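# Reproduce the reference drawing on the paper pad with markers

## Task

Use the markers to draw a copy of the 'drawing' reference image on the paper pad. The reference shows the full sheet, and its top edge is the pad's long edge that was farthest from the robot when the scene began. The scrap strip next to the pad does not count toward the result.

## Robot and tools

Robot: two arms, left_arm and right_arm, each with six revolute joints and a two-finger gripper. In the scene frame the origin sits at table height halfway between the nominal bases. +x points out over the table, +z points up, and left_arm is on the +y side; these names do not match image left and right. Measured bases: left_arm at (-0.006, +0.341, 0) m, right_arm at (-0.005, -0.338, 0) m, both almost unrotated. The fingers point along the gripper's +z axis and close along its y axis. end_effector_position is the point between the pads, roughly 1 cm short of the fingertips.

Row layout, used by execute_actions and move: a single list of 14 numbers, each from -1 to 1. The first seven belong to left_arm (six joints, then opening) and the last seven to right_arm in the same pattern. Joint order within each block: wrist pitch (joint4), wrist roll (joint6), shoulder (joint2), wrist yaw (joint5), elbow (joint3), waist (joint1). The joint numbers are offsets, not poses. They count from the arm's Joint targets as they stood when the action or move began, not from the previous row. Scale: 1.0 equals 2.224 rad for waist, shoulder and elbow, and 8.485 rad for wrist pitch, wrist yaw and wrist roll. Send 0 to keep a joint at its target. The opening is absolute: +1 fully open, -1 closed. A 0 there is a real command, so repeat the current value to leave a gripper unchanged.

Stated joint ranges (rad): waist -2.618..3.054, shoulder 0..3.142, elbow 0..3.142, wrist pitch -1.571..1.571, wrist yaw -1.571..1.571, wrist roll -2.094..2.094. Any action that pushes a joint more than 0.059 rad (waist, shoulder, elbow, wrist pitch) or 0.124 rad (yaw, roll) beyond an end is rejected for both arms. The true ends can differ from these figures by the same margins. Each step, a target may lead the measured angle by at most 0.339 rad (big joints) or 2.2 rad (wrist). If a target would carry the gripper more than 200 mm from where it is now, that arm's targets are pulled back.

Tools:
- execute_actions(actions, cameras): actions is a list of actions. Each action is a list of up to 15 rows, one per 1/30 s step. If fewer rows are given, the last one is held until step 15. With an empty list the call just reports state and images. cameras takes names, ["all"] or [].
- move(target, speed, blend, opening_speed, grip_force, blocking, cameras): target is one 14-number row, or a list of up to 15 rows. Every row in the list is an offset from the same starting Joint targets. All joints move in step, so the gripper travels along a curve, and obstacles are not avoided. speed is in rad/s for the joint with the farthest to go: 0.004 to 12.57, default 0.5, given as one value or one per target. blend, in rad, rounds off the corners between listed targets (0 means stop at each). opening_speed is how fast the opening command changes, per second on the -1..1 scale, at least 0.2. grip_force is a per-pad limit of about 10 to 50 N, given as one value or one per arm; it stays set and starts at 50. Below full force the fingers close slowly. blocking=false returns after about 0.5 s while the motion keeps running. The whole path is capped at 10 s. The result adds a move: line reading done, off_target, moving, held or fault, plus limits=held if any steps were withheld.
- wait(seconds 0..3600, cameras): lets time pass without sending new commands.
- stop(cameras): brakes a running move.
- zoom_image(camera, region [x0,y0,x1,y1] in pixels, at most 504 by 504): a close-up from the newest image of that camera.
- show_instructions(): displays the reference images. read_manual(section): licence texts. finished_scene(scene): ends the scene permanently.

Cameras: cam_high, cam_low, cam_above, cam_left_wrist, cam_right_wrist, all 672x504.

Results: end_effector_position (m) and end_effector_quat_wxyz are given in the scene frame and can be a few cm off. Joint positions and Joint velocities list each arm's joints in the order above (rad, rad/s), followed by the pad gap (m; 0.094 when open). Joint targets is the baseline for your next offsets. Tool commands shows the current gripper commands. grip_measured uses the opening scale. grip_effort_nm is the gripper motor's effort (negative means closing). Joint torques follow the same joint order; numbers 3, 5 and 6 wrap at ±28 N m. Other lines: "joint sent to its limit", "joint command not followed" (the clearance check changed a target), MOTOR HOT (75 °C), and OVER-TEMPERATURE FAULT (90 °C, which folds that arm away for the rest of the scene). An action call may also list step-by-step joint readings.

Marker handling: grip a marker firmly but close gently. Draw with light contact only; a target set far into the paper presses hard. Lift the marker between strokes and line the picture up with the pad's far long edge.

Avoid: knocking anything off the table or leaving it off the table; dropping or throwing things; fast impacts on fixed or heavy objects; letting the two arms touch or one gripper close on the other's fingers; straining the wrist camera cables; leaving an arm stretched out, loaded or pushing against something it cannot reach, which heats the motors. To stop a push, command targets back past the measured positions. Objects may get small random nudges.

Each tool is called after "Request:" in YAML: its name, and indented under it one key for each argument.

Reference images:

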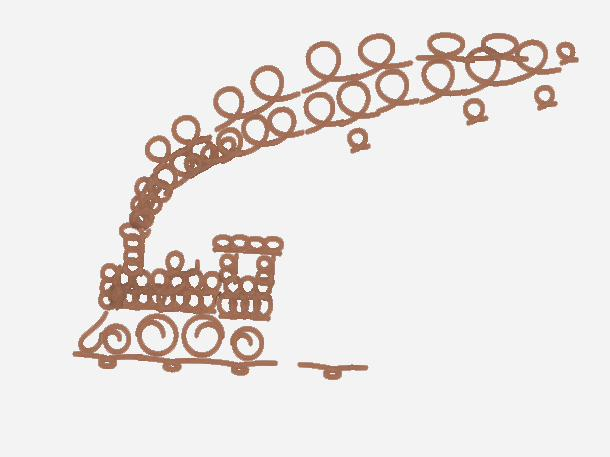

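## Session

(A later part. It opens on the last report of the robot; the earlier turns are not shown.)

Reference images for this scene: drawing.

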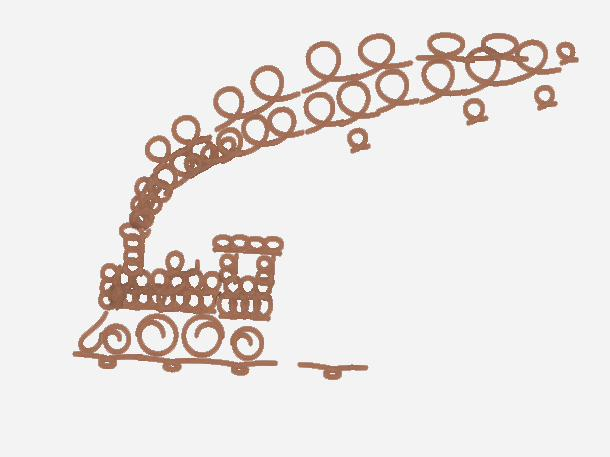

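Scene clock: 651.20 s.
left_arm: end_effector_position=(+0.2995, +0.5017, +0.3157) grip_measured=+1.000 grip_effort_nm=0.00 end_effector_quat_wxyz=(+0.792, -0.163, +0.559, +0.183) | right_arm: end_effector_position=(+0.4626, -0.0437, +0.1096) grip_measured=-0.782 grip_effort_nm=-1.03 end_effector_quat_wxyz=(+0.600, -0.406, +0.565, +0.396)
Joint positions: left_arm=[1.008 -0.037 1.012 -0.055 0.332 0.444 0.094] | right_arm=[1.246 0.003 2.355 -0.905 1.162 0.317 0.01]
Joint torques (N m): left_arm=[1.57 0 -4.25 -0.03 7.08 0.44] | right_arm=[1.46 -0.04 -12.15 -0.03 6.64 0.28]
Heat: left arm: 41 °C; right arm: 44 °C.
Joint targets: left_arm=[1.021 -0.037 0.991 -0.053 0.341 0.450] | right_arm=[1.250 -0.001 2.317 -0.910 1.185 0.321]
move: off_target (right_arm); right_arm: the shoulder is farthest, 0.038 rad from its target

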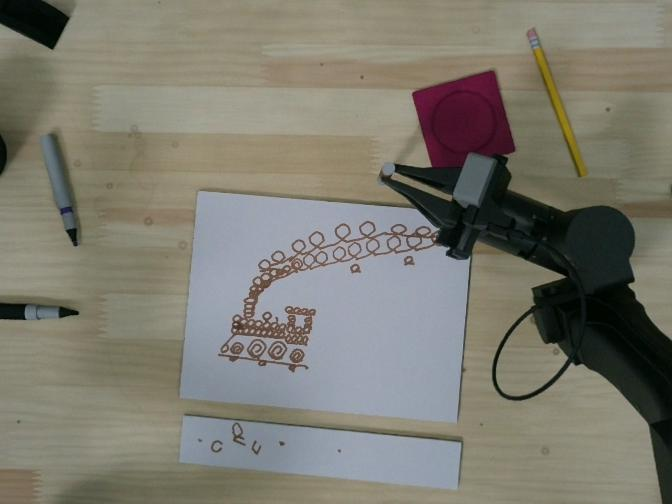

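Request:
execute_actions:
  actions: []

Scene clock: 654.27 s.
left_arm: end_effector_position=(+0.2995, +0.5017, +0.3157) grip_measured=+1.000 grip_effort_nm=0.00 end_effector_quat_wxyz=(+0.792, -0.163, +0.559, +0.183) | right_arm: end_effector_position=(+0.4626, -0.0437, +0.1096) grip_measured=-0.782 grip_effort_nm=-1.03 end_effector_quat_wxyz=(+0.600, -0.406, +0.565, +0.396)
Joint names: [wrist pitch, wrist roll, shoulder, wrist yaw, elbow, waist]
Joint positions: left_arm=[1.008 -0.037 1.012 -0.055 0.332 0.444 0.094] | right_arm=[1.246 0.003 2.355 -0.905 1.162 0.317 0.01]
Joint velocities: within noise
Joint torques (N m): left_arm=[1.58 0.02 -4.26 -0.01 7.06 0.57] | right_arm=[1.46 -0.04 -12.14 -0.03 6.64 0.27]
Heat: left arm: 41 °C; right arm: 43 °C.
Joint targets: left_arm=[1.021 -0.037 0.991 -0.053 0.341 0.450] | right_arm=[1.250 -0.001 2.317 -0.910 1.185 0.321]
Tool commands: left_gripper/opening=+1.0 right_gripper/opening=-1.0

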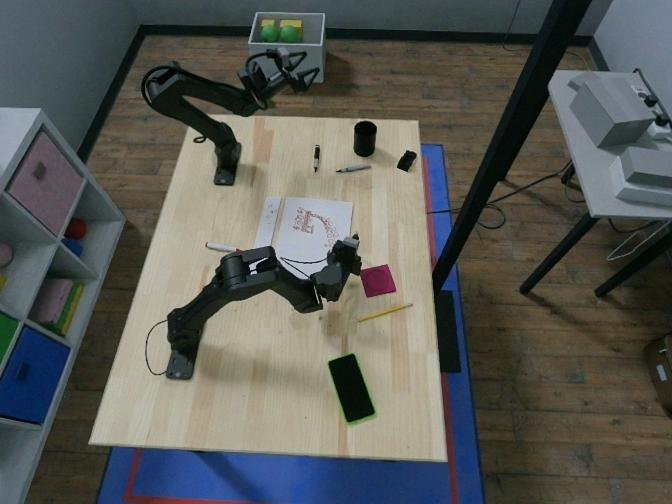

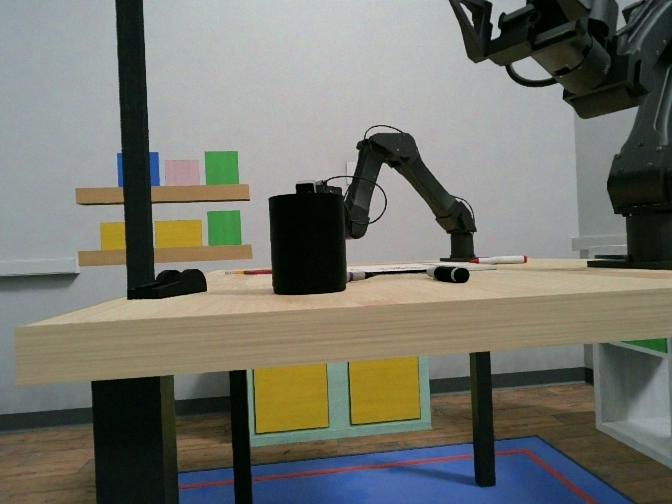

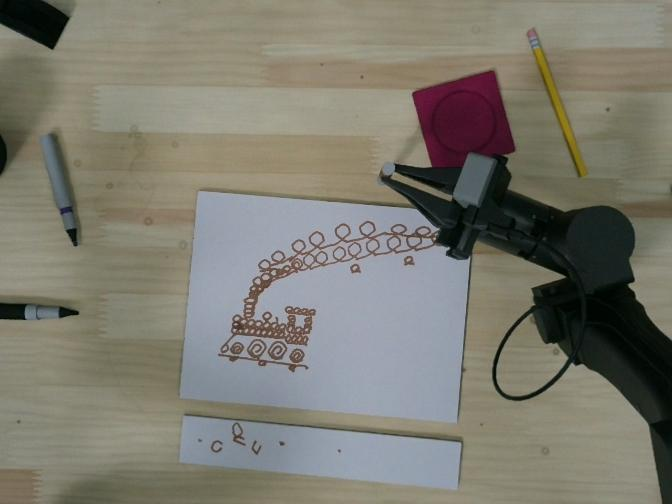

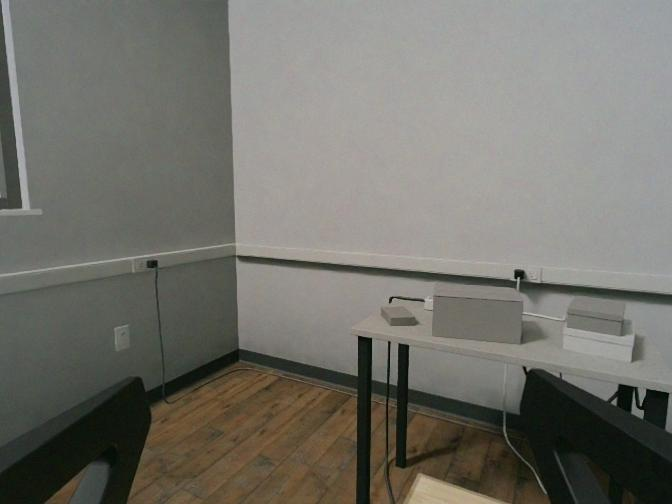

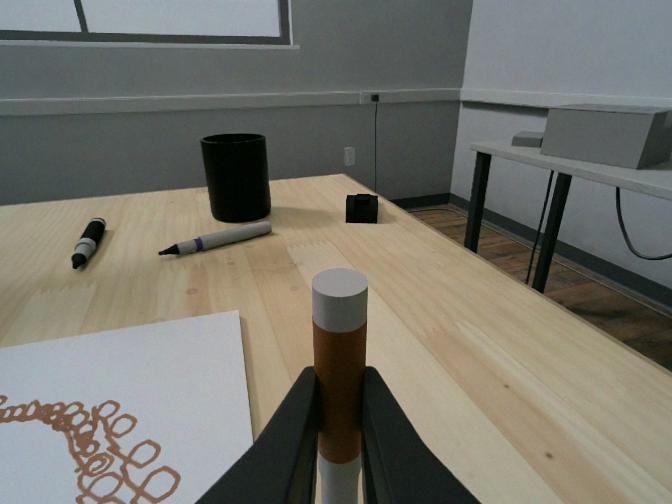

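Request:
move:
  target: [0,0,0,0,0,0,1, 0.017914,0,-0.056205,0,-0.115108,0,-1]
  speed: 0.3
  cameras: ["cam_above","cam_right_wrist"]

Scene clock: 656.47 s.
left_arm: end_effector_position=(+0.2995, +0.5017, +0.3157) grip_measured=+1.000 grip_effort_nm=0.00 end_effector_quat_wxyz=(+0.792, -0.163, +0.559, +0.183) | right_arm: end_effector_position=(+0.4184, -0.0575, +0.1231) grip_measured=-0.782 grip_effort_nm=-1.03 end_effector_quat_wxyz=(+0.609, -0.409, +0.555, +0.393)
Joint positions: left_arm=[1.008 -0.037 1.012 -0.055 0.332 0.444 0.094] | right_arm=[1.375 0.003 2.23 -0.905 0.937 0.317 0.01]
Joint torques (N m): left_arm=[1.56 0.04 -4.31 -0.01 7.05 0.5] | right_arm=[1.65 -0.04 -11.04 -0.01 3.38 0.28]
Heat: left arm: 41 °C; right arm: 43 °C.
Joint targets: left_arm=[1.021 -0.037 0.991 -0.053 0.341 0.450] | right_arm=[1.402 -0.001 2.192 -0.910 0.929 0.321]
move: off_target (right_arm); right_arm: the shoulder is farthest, 0.038 rad from its target

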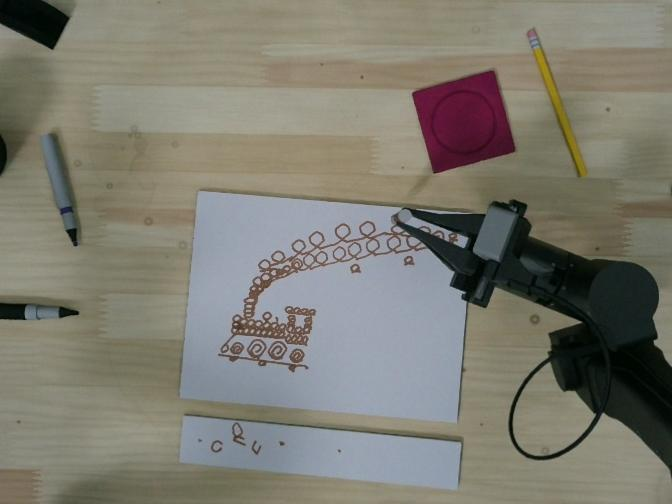

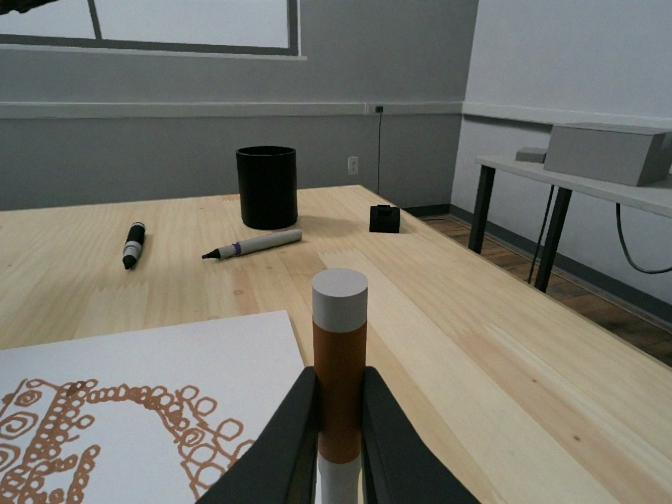

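Request:
move:
  target: [0,0,0,0,0,0,1, 0,0,0,-0.047738,0,0.2054,-1]
  speed: 0.6
  cameras: ["cam_above","cam_right_wrist"]

Scene clock: 659.70 s.
left_arm: end_effector_position=(+0.2995, +0.5017, +0.3157) grip_measured=+1.000 grip_effort_nm=0.00 end_effector_quat_wxyz=(+0.792, -0.163, +0.559, +0.183) | right_arm: end_effector_position=(+0.1779, +0.0819, +0.1183) grip_measured=-0.782 grip_effort_nm=-1.03 end_effector_quat_wxyz=(-0.388, +0.616, -0.331, -0.601)
Joint positions: left_arm=[1.008 -0.037 1.012 -0.055 0.332 0.444 0.094] | right_arm=[1.379 0.003 2.23 -1.306 0.937 0.785 0.01]
Joint torques (N m): left_arm=[1.58 0.04 -4.21 -0.03 7.15 0.5] | right_arm=[1.42 -0.04 -10.86 -0.03 3.17 -0.62]
Heat: left arm: 41 °C; right arm: 44 °C.
Joint targets: left_arm=[1.021 -0.037 0.991 -0.053 0.341 0.450] | right_arm=[1.401 -0.001 2.192 -1.315 0.929 0.777]
move: off_target (right_arm); right_arm: the shoulder is farthest, 0.038 rad from its target

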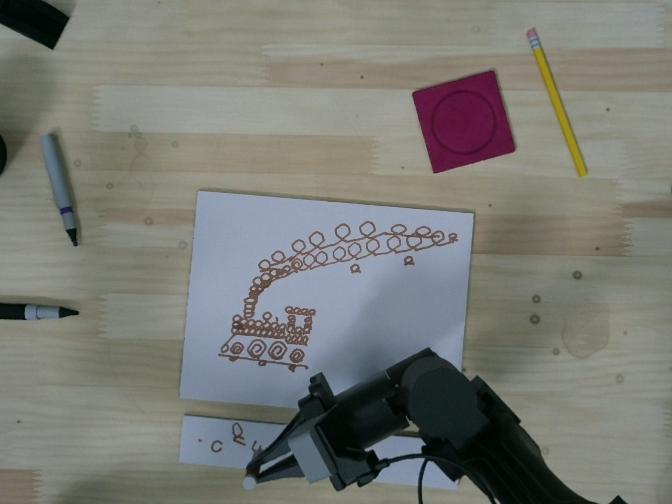

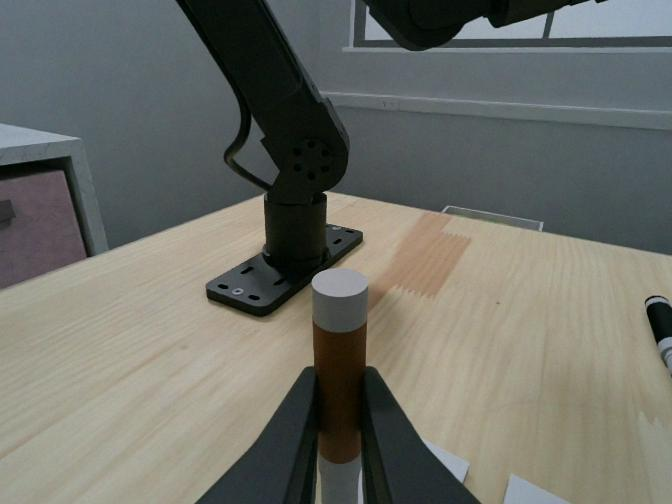

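Request:
move:
  target: [0,0,0,0,0,0,1, 0,0,0.03732,0,0,0,-1]
  speed: 0.1
  cameras: ["cam_right_wrist"]

Request:
zoom_image:
  camera: "cam_right_wrist"
  region: [200, 380, 560, 504]

Scene clock: 661.40 s.
left_arm: end_effector_position=(+0.2995, +0.5017, +0.3157) grip_measured=+1.000 grip_effort_nm=0.00 end_effector_quat_wxyz=(+0.792, -0.163, +0.559, +0.183) | right_arm: end_effector_position=(+0.1774, +0.0815, +0.1029) grip_measured=-0.782 grip_effort_nm=-1.03 end_effector_quat_wxyz=(-0.375, +0.613, -0.343, -0.605)
Joint positions: left_arm=[1.008 -0.037 1.012 -0.055 0.332 0.444 0.094] | right_arm=[1.382 0.003 2.269 -1.307 0.937 0.785 0.01]
Joint torques (N m): left_arm=[1.58 0.02 -4.27 -0.03 7.09 0.36] | right_arm=[1.39 -0.04 -7.61 -0.05 2.93 -0.62]
Heat: left arm: 41 °C; right arm: 44 °C.
Joint targets: left_arm=[1.021 -0.037 0.991 -0.053 0.341 0.450] | right_arm=[1.402 -0.001 2.275 -1.315 0.929 0.777]
move: done

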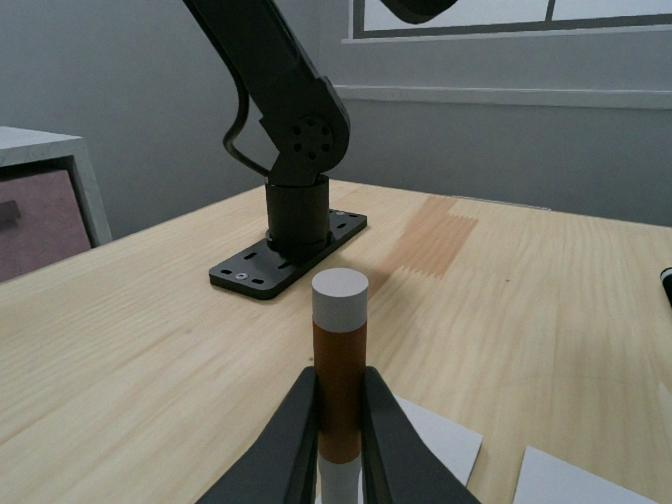

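Scaled by 1.400 from the camera's image (finer frame: 960x720).

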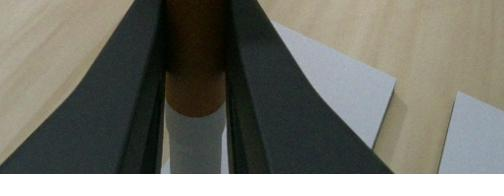

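Request:
move:
  target: [0,0,0,0,0,0,1, 0,0,0.0045,0,0,0,-1]
  speed: 0.05
  cameras: []

Request:
move:
  target: [0,0,0,0,0,0,1, 0,0,0.00225,0,0,0,-1]
  speed: 0.05
  cameras: []

Request:
move:
  target: [0,0,0,0,0,0,1, 0,0,0.00225,0,0,0,-1]
  speed: 0.05
  cameras: []

Scene clock: 662.37 s.
left_arm: end_effector_position=(+0.2995, +0.5017, +0.3157) grip_measured=+1.000 grip_effort_nm=0.00 end_effector_quat_wxyz=(+0.792, -0.163, +0.559, +0.183) | right_arm: end_effector_position=(+0.1773, +0.0814, +0.0991) grip_measured=-0.782 grip_effort_nm=-1.03 end_effector_quat_wxyz=(-0.372, +0.612, -0.346, -0.606)
Joint positions: left_arm=[1.008 -0.037 1.012 -0.055 0.332 0.444 0.094] | right_arm=[1.382 0.003 2.278 -1.307 0.937 0.785 0.01]
Joint torques (N m): left_arm=[1.57 -0.01 -4.18 -0.02 7.06 0.47] | right_arm=[1.39 -0.04 -7.56 -0.06 2.92 -0.64]
Heat: left arm: 41 °C; right arm: 44 °C.
Joint targets: left_arm=[1.021 -0.037 0.991 -0.053 0.341 0.450] | right_arm=[1.402 -0.001 2.285 -1.315 0.929 0.777]
move: done

Scene clock: 662.87 s.
left_arm: end_effector_position=(+0.2995, +0.5017, +0.3157) grip_measured=+1.000 grip_effort_nm=0.00 end_effector_quat_wxyz=(+0.792, -0.163, +0.559, +0.183) | right_arm: end_effector_position=(+0.1772, +0.0814, +0.0972) grip_measured=-0.782 grip_effort_nm=-1.03 end_effector_quat_wxyz=(-0.371, +0.612, -0.348, -0.606)
Joint positions: left_arm=[1.008 -0.037 1.012 -0.055 0.332 0.444 0.094] | right_arm=[1.382 0.003 2.283 -1.307 0.937 0.785 0.01]
Joint torques (N m): left_arm=[1.58 0.04 -4.33 -0.01 6.94 0.5] | right_arm=[1.43 -0.04 -7.58 -0.07 2.88 -0.64]
Heat: left arm: 41 °C; right arm: 44 °C.
Joint targets: left_arm=[1.021 -0.037 0.991 -0.053 0.341 0.450] | right_arm=[1.402 -0.001 2.290 -1.315 0.929 0.777]
move: done

Scene clock: 663.37 s.
left_arm: end_effector_position=(+0.2995, +0.5017, +0.3157) grip_measured=+1.000 grip_effort_nm=0.00 end_effector_quat_wxyz=(+0.792, -0.163, +0.559, +0.183) | right_arm: end_effector_position=(+0.1772, +0.0813, +0.0952) grip_measured=-0.782 grip_effort_nm=-1.03 end_effector_quat_wxyz=(-0.369, +0.611, -0.349, -0.607)
Joint positions: left_arm=[1.008 -0.037 1.012 -0.055 0.332 0.444 0.094] | right_arm=[1.382 0.003 2.288 -1.307 0.937 0.785 0.01]
Joint torques (N m): left_arm=[1.56 0.04 -4.25 0.02 6.9 0.47] | right_arm=[1.37 -0.04 -7.51 -0.07 2.77 -0.64]
Heat: left arm: 41 °C; right arm: 44 °C.
Joint targets: left_arm=[1.021 -0.037 0.991 -0.053 0.341 0.450] | right_arm=[1.402 -0.001 2.295 -1.315 0.929 0.777]
move: done

Request:
move:
  target: [0,0,0,0,0,0,1, 0,0,0.00225,0,0,0,-1]
  speed: 0.05
  cameras: []

Request:
move:
  target: [0,0,0,0,0,0,1, 0,0,0.00225,0,0,0,-1]
  speed: 0.05
  cameras: ["cam_above","cam_right_wrist"]

Scene clock: 664.10 s.
left_arm: end_effector_position=(+0.2995, +0.5017, +0.3157) grip_measured=+1.000 grip_effort_nm=0.00 end_effector_quat_wxyz=(+0.792, -0.163, +0.559, +0.183) | right_arm: end_effector_position=(+0.1771, +0.0812, +0.0946) grip_measured=-0.782 grip_effort_nm=-1.03 end_effector_quat_wxyz=(-0.369, +0.611, -0.349, -0.607)
Joint positions: left_arm=[1.008 -0.037 1.012 -0.055 0.332 0.444 0.094] | right_arm=[1.384 0.003 2.29 -1.307 0.937 0.785 0.01]
Joint torques (N m): left_arm=[1.55 0.04 -4.25 -0.01 7.04 0.46] | right_arm=[1.39 -0.04 -7.36 -0.07 2.85 -0.64]
Heat: left arm: 41 °C; right arm: 44 °C.
Joint targets: left_arm=[1.021 -0.037 0.991 -0.053 0.341 0.450] | right_arm=[1.401 -0.001 2.300 -1.315 0.929 0.777]
move: done

Scene clock: 664.60 s.
left_arm: end_effector_position=(+0.2995, +0.5017, +0.3157) grip_measured=+1.000 grip_effort_nm=0.00 end_effector_quat_wxyz=(+0.792, -0.163, +0.559, +0.183) | right_arm: end_effector_position=(+0.1771, +0.0812, +0.0942) grip_measured=-0.782 grip_effort_nm=-1.03 end_effector_quat_wxyz=(-0.370, +0.612, -0.348, -0.606)
Joint positions: left_arm=[1.008 -0.037 1.012 -0.055 0.332 0.444 0.094] | right_arm=[1.391 0.003 2.293 -1.307 0.937 0.785 0.01]
Joint torques (N m): left_arm=[1.54 0.02 -4.38 -0.01 7.06 0.57] | right_arm=[1.32 -0.04 -7.17 -0.05 2.84 -0.64]
Heat: left arm: 41 °C; right arm: 44 °C.
Joint targets: left_arm=[1.021 -0.037 0.991 -0.053 0.341 0.450] | right_arm=[1.401 -0.001 2.305 -1.315 0.929 0.777]
move: done

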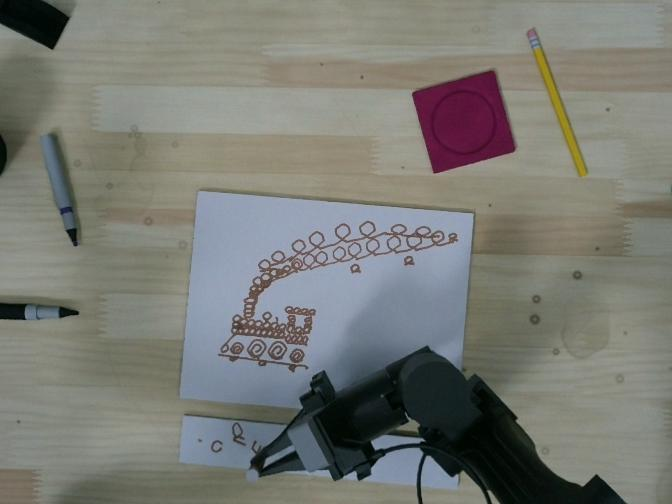

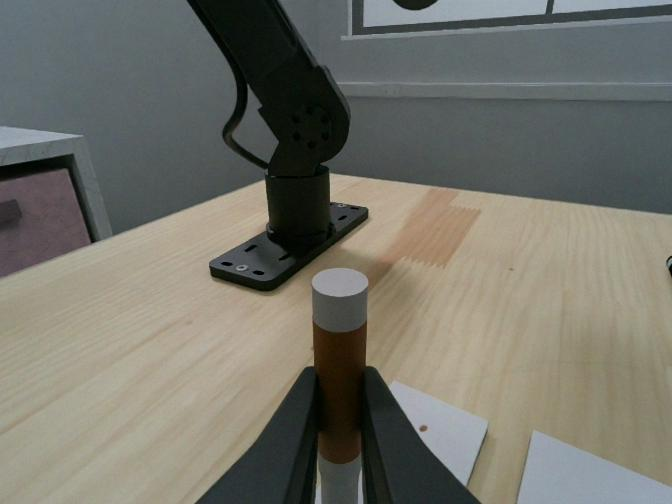

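Request:
move:
  target:
    - [0,0,0,0,0,0,1, 0,0,-0.036,0,0,0,-1]
    - [0,0,0,0,0,0,1, 0,0,-0.036,-0.027408,0,-0.147457,-1]
  speed: [0.3,0.5]
  blend: 0
  cameras: ["cam_above","cam_right_wrist"]

Request:
zoom_image:
  camera: "cam_above"
  region: [180, 400, 350, 490]

Scene clock: 669.93 s.
left_arm: end_effector_position=(+0.2995, +0.5017, +0.3157) grip_measured=+1.000 grip_effort_nm=0.00 end_effector_quat_wxyz=(+0.792, -0.163, +0.559, +0.183) | right_arm: end_effector_position=(+0.2669, -0.0143, +0.1060) grip_measured=-0.782 grip_effort_nm=-1.03 end_effector_quat_wxyz=(-0.412, +0.601, -0.371, -0.576)
Joint positions: left_arm=[1.008 -0.037 1.012 -0.055 0.332 0.444 0.094] | right_arm=[1.391 0.003 2.256 -1.537 0.937 0.446 0.01]
Joint torques (N m): left_arm=[1.58 0.03 -4.33 0 7.12 0.57] | right_arm=[1.19 -0.03 -10.32 -0.08 2.86 0.23]
Heat: left arm: 41 °C; right arm: 43 °C.
Joint targets: left_arm=[1.021 -0.037 0.991 -0.053 0.341 0.450] | right_arm=[1.402 -0.001 2.225 -1.548 0.929 0.449]
move: done

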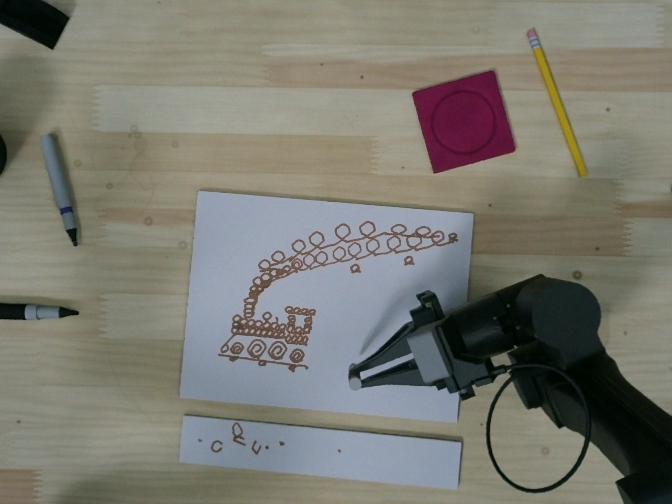

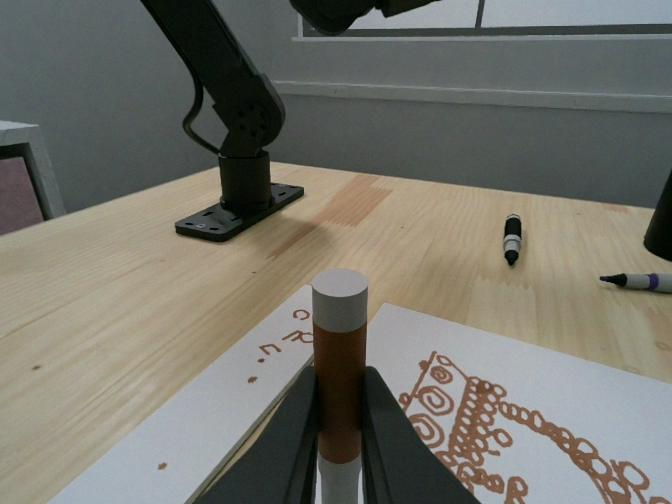

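Scaled by 2.965 from the camera's image (finer frame: 960x720).

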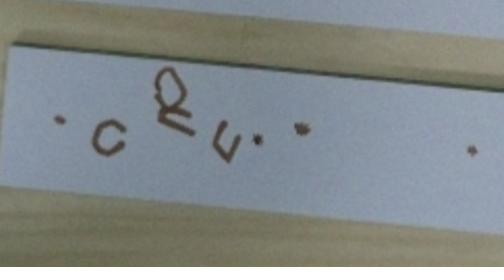

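Request:
move:
  target:
    - [0,0,0,0,0,0,1, 0,0,0,-0.0024,0,-0.00017,-1]
    - [0,0,0,0,0,0,1, 0,0,0,0.00166,0,0.00883,-1]
    - [0,0,0,0,0,0,1, 0,0,0.036,0.00166,0,0.00883,-1]
    - [0,0,0,0,0,0,1, 0,0,0.036,0.006995,0,0.020634,-1]
    - [0,0,0,0,0,0,1, 0,0,0.036,0.012487,0,0.029482,-1]
    - [0,0,0,0,0,0,1, 0,0,0.036,0.018135,0,0.038522,-1]
    - [0,0,0,0,0,0,1, 0,0,0.036,0.02394,0,0.047753,-1]
    - [0,0,0,0,0,0,1, 0,0,0,0.02394,0,0.047753,-1]
    - [0,0,0,0,0,0,1, 0,0,0,0.006663,0,0.019455,-1]
  speed: [0.3,0.06,0.08,0.1,0.1,0.1,0.1,0.3,0.3]
  blend: [0,0,0,0.004,0.004,0.004,0,0,0]
  cameras: ["cam_above"]

Request:
zoom_image:
  camera: "cam_above"
  region: [210, 300, 380, 420]

Scene clock: 679.07 s.
left_arm: end_effector_position=(+0.2995, +0.5017, +0.3157) grip_measured=+1.000 grip_effort_nm=0.00 end_effector_quat_wxyz=(+0.792, -0.163, +0.559, +0.183) | right_arm: end_effector_position=(+0.2604, +0.0024, +0.1069) grip_measured=-0.782 grip_effort_nm=-1.03 end_effector_quat_wxyz=(-0.416, +0.599, -0.372, -0.575)
Joint positions: left_arm=[1.008 -0.037 1.012 -0.055 0.332 0.444 0.094] | right_arm=[1.393 0.003 2.256 -1.481 0.937 0.494 0.01]
Joint torques (N m): left_arm=[1.56 0.03 -4.51 -0.01 6.94 0.42] | right_arm=[1.2 -0.04 -10.3 -0.06 2.93 -0.14]
Heat: left arm: 41 °C; right arm: 44 °C.
Joint targets: left_arm=[1.021 -0.037 0.991 -0.053 0.341 0.450] | right_arm=[1.402 -0.001 2.225 -1.491 0.929 0.493]
move: done

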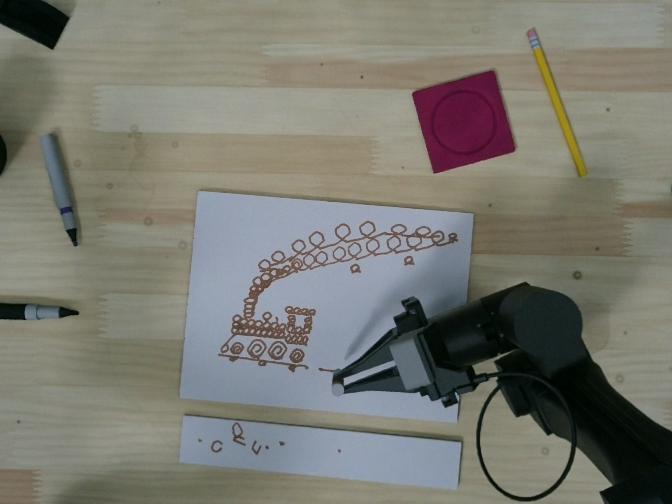

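Scaled by 2.965 from the camera's image (finer frame: 960x720).

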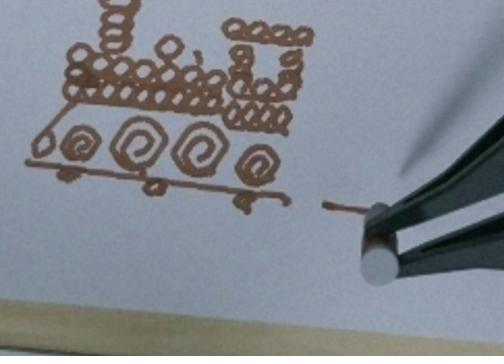

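Request:
move:
  target: [0,0,0,0,0,0,1, 0,0,0,0,0,-0.09,-1]
  speed: 0.6
  cameras: ["cam_above"]

Request:
zoom_image:
  camera: "cam_above"
  region: [210, 300, 380, 420]

Request:
zoom_image:
  camera: "cam_above"
  region: [290, 340, 370, 400]

Scene clock: 681.80 s.
left_arm: end_effector_position=(+0.2995, +0.5017, +0.3157) grip_measured=+1.000 grip_effort_nm=0.00 end_effector_quat_wxyz=(+0.792, -0.163, +0.559, +0.183) | right_arm: end_effector_position=(+0.3244, -0.0598, +0.1068) grip_measured=-0.782 grip_effort_nm=-1.03 end_effector_quat_wxyz=(-0.472, +0.558, -0.431, -0.529)
Joint positions: left_arm=[1.008 -0.037 1.012 -0.055 0.332 0.444 0.094] | right_arm=[1.393 0.003 2.256 -1.485 0.937 0.286 0.01]
Joint torques (N m): left_arm=[1.55 0.02 -4.15 -0.04 6.93 0.58] | right_arm=[1.2 -0.04 -10.35 -0.03 2.89 0.47]
Heat: left arm: 41 °C; right arm: 44 °C.
Joint targets: left_arm=[1.021 -0.037 0.991 -0.053 0.341 0.450] | right_arm=[1.402 -0.001 2.225 -1.491 0.929 0.292]
move: done

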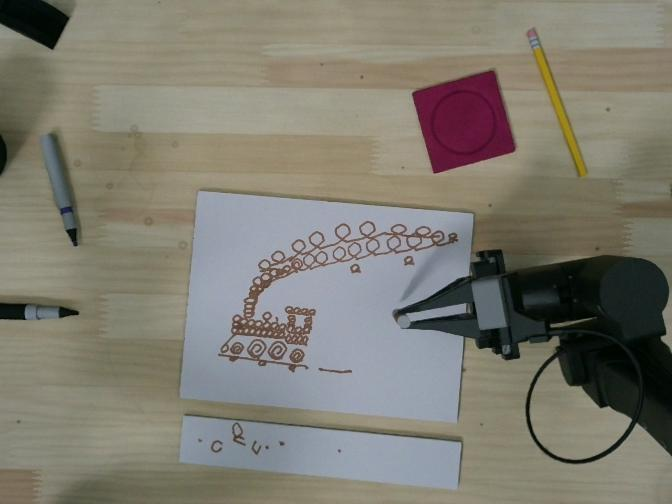

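Scaled by 2.965 from the camera's image (finer frame: 960x720).

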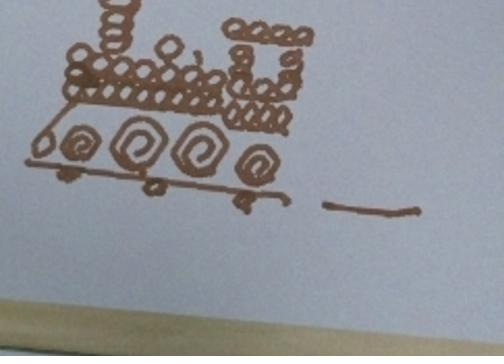

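Scaled by 6.300 from the camera's image (finer frame: 960x720).

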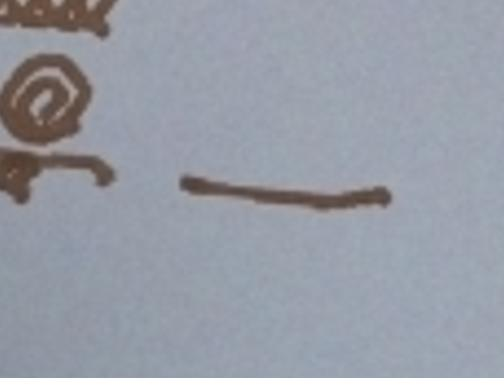

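Request:
move:
  target:
    - [0,0,0,0,0,0,1, 0,0,0,0.00052,0,0.09012,-1]
    - [0,0,0,0,0,0,1, 0,0,0,0.00292,0,0.09912,-1]
    - [0,0,0,0,0,0,1, 0,0,0.036,0.00292,0,0.09912,-1]
    - [0,0,0,0,0,0,1, 0,0,0.036,0.004978,0,0.104745,-1]
    - [0,0,0,0,0,0,1, 0,0,0.036,0.006919,0,0.106131,-1]
    - [0,0,0,0,0,0,1, 0,0,0.036,0.007612,0,0.09817,-1]
    - [0,0,0,0,0,0,1, 0,0,0.036,0.00432,0,0.094181,-1]
    - [0,0,0,0,0,0,1, 0,0,0.036,0.002307,0,0.091077,-1]
    - [0,0,0,0,0,0,1, 0,0,0.036,0.000514,0,0.089861,-1]
    - [0,0,0,0,0,0,1, 0,0,0.036,-0.000179,0,0.097822,-1]
    - [0,0,0,0,0,0,1, 0,0,0.036,0.00292,0,0.101398,-1]
    - [0,0,0,0,0,0,1, 0,0,0.036,0.004239,0,0.103765,-1]
    - [0,0,0,0,0,0,1, 0,0,0,0.004239,0,0.103765,-1]
  speed: [0.5,0.06,0.08,0.085,0.085,0.085,0.085,0.085,0.085,0.085,0.085,0.085,0.3]
  blend: [0,0,0,0.004,0.004,0.004,0.004,0.004,0.004,0.004,0.004,0,0]
  cameras: []

Request:
move:
  target:
    - [0,0,0,0,0,0,1, 0,0,0,0.006869,0,-0.18247,-1]
    - [0,0,0,0,0,0,1, 0,0,0,0.009269,0,-0.17347,-1]
    - [0,0,0,0,0,0,1, 0,0,0.036,0.009269,0,-0.17347,-1]
    - [0,0,0,0,0,0,1, 0,0,0.036,0.009855,0,-0.167547,-1]
    - [0,0,0,0,0,0,1, 0,0,0.036,0.01329,0,-0.161362,-1]
    - [0,0,0,0,0,0,1, 0,0,0.036,0.015662,0,-0.160038,-1]
    - [0,0,0,0,0,0,1, 0,0,0.036,0.017136,0,-0.169151,-1]
    - [0,0,0,0,0,0,1, 0,0,0.036,0.014117,0,-0.172994,-1]
    - [0,0,0,0,0,0,1, 0,0,0.036,0.011762,0,-0.176706,-1]
    - [0,0,0,0,0,0,1, 0,0,0.036,0.009265,0,-0.17816,-1]
    - [0,0,0,0,0,0,1, 0,0,0.036,0.007791,0,-0.169047,-1]
    - [0,0,0,0,0,0,1, 0,0,0.036,0.011583,0,-0.160861,-1]
    - [0,0,0,0,0,0,1, 0,0,0,0.011583,0,-0.160861,-1]
  speed: [0.5,0.06,0.08,0.085,0.085,0.085,0.085,0.085,0.085,0.085,0.085,0.085,0.3]
  blend: [0,0,0,0.004,0.004,0.004,0.004,0.004,0.004,0.004,0.004,0,0]
  cameras: ["cam_above"]

Request:
zoom_image:
  camera: "cam_above"
  region: [210, 300, 380, 420]

Scene clock: 689.87 s.
left_arm: end_effector_position=(+0.2995, +0.5017, +0.3157) grip_measured=+1.000 grip_effort_nm=0.00 end_effector_quat_wxyz=(+0.792, -0.163, +0.559, +0.183) | right_arm: end_effector_position=(+0.2564, +0.0094, +0.1075) grip_measured=-0.782 grip_effort_nm=-1.03 end_effector_quat_wxyz=(-0.417, +0.599, -0.371, -0.575)
Joint positions: left_arm=[1.008 -0.037 1.012 -0.055 0.332 0.444 0.094] | right_arm=[1.395 0.003 2.256 -1.46 0.937 0.515 0.01]
Joint torques (N m): left_arm=[1.56 0.08 -4.36 0.01 7.17 0.43] | right_arm=[1.21 -0.03 -10.28 0.09 2.96 0.66]
Heat: left arm: 41 °C; right arm: 44 °C.
Joint targets: left_arm=[1.021 -0.037 0.991 -0.053 0.341 0.450] | right_arm=[1.402 -0.001 2.225 -1.455 0.929 0.523]
move: done

Scene clock: 696.67 s.
left_arm: end_effector_position=(+0.2995, +0.5017, +0.3157) grip_measured=+1.000 grip_effort_nm=0.00 end_effector_quat_wxyz=(+0.792, -0.163, +0.559, +0.183) | right_arm: end_effector_position=(+0.3792, -0.1042, +0.1089) grip_measured=-0.782 grip_effort_nm=-1.03 end_effector_quat_wxyz=(+0.538, -0.498, +0.494, +0.468)
Joint positions: left_arm=[1.008 -0.037 1.012 -0.055 0.332 0.444 0.094] | right_arm=[1.396 0.003 2.256 -1.362 0.937 0.158 0.01]
Joint torques (N m): left_arm=[1.57 0.05 -4.48 -0.01 7.05 0.46] | right_arm=[1.24 -0.04 -10.41 0.09 3.02 0.57]
Heat: left arm: 41 °C; right arm: 43 °C.
Joint targets: left_arm=[1.021 -0.037 0.991 -0.053 0.341 0.450] | right_arm=[1.401 0.000 2.225 -1.357 0.929 0.165]
move: done

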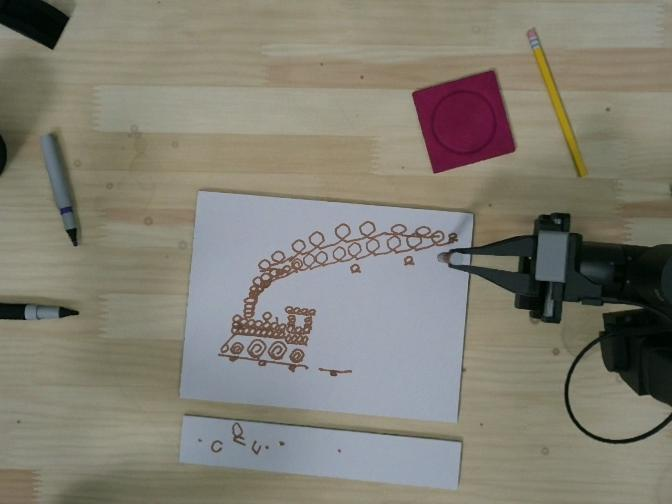

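Scaled by 2.965 from the camera's image (finer frame: 960x720).

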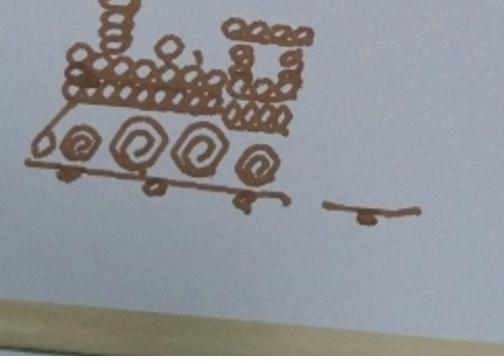

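Request:
move:
  target: [0,0,0,0,0,0,1, 0,0,-0.02,0,0,-0.17,-1]
  speed: 0.8
  cameras: ["cam_above"]

Request:
zoom_image:
  camera: "cam_above"
  region: [176, 180, 486, 430]

Request:
zoom_image:
  camera: "cam_above"
  region: [320, 210, 480, 290]

Scene clock: 698.20 s.
left_arm: end_effector_position=(+0.2995, +0.5017, +0.3157) grip_measured=+1.000 grip_effort_nm=0.00 end_effector_quat_wxyz=(+0.792, -0.163, +0.559, +0.183) | right_arm: end_effector_position=(+0.4393, -0.2626, +0.1249) grip_measured=-0.782 grip_effort_nm=-1.03 end_effector_quat_wxyz=(+0.626, -0.405, +0.569, +0.347)
Joint positions: left_arm=[1.008 -0.037 1.012 -0.055 0.332 0.444 0.094] | right_arm=[1.396 0.003 2.216 -1.358 0.937 -0.219 0.01]
Joint torques (N m): left_arm=[1.53 0.04 -4.33 0.01 7.04 0.43] | right_arm=[1.22 -0.03 -10.59 0.07 3.19 0.42]
Heat: left arm: 41 °C; right arm: 44 °C.
Joint targets: left_arm=[1.021 -0.037 0.991 -0.053 0.341 0.450] | right_arm=[1.401 0.000 2.181 -1.357 0.929 -0.213]
move: done

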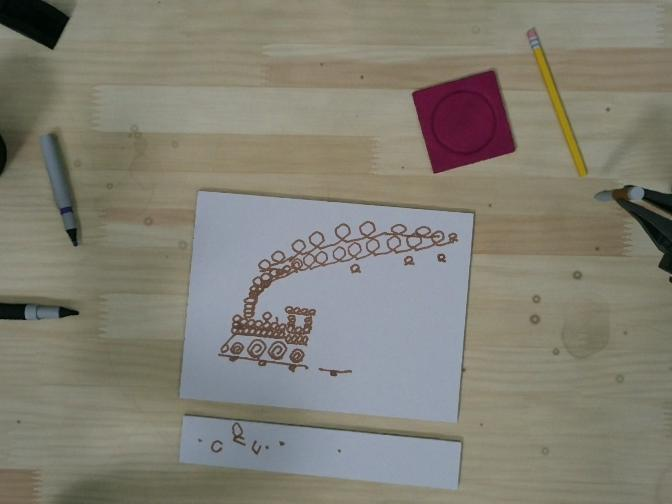

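Scaled by 1.626 from the camera's image (finer frame: 960x720).

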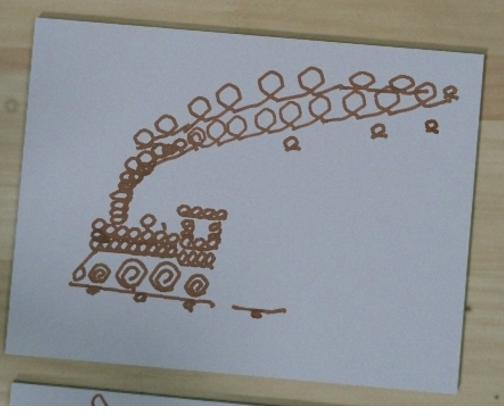

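Scaled by 3.150 from the camera's image (finer frame: 960x720).

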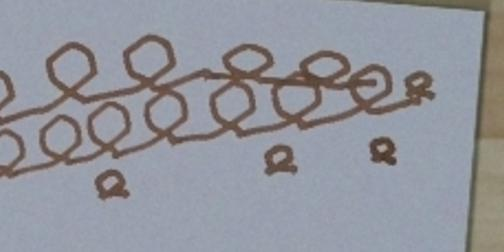

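Request:
zoom_image:
  camera: "cam_above"
  region: [215, 270, 325, 380]

Scaled by 4.582 from the camera's image (finer frame: 960x720).

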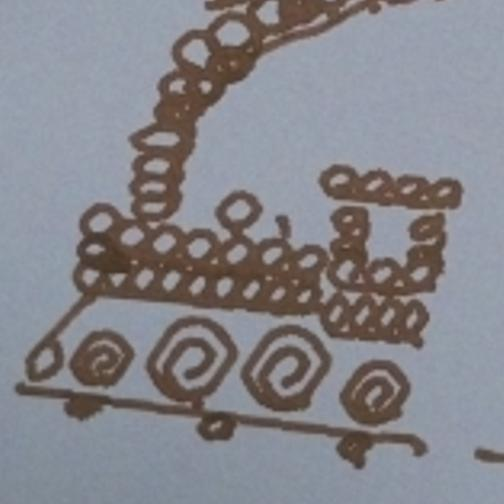

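Request:
finished_scene:
  scene: 1

The scene is finished.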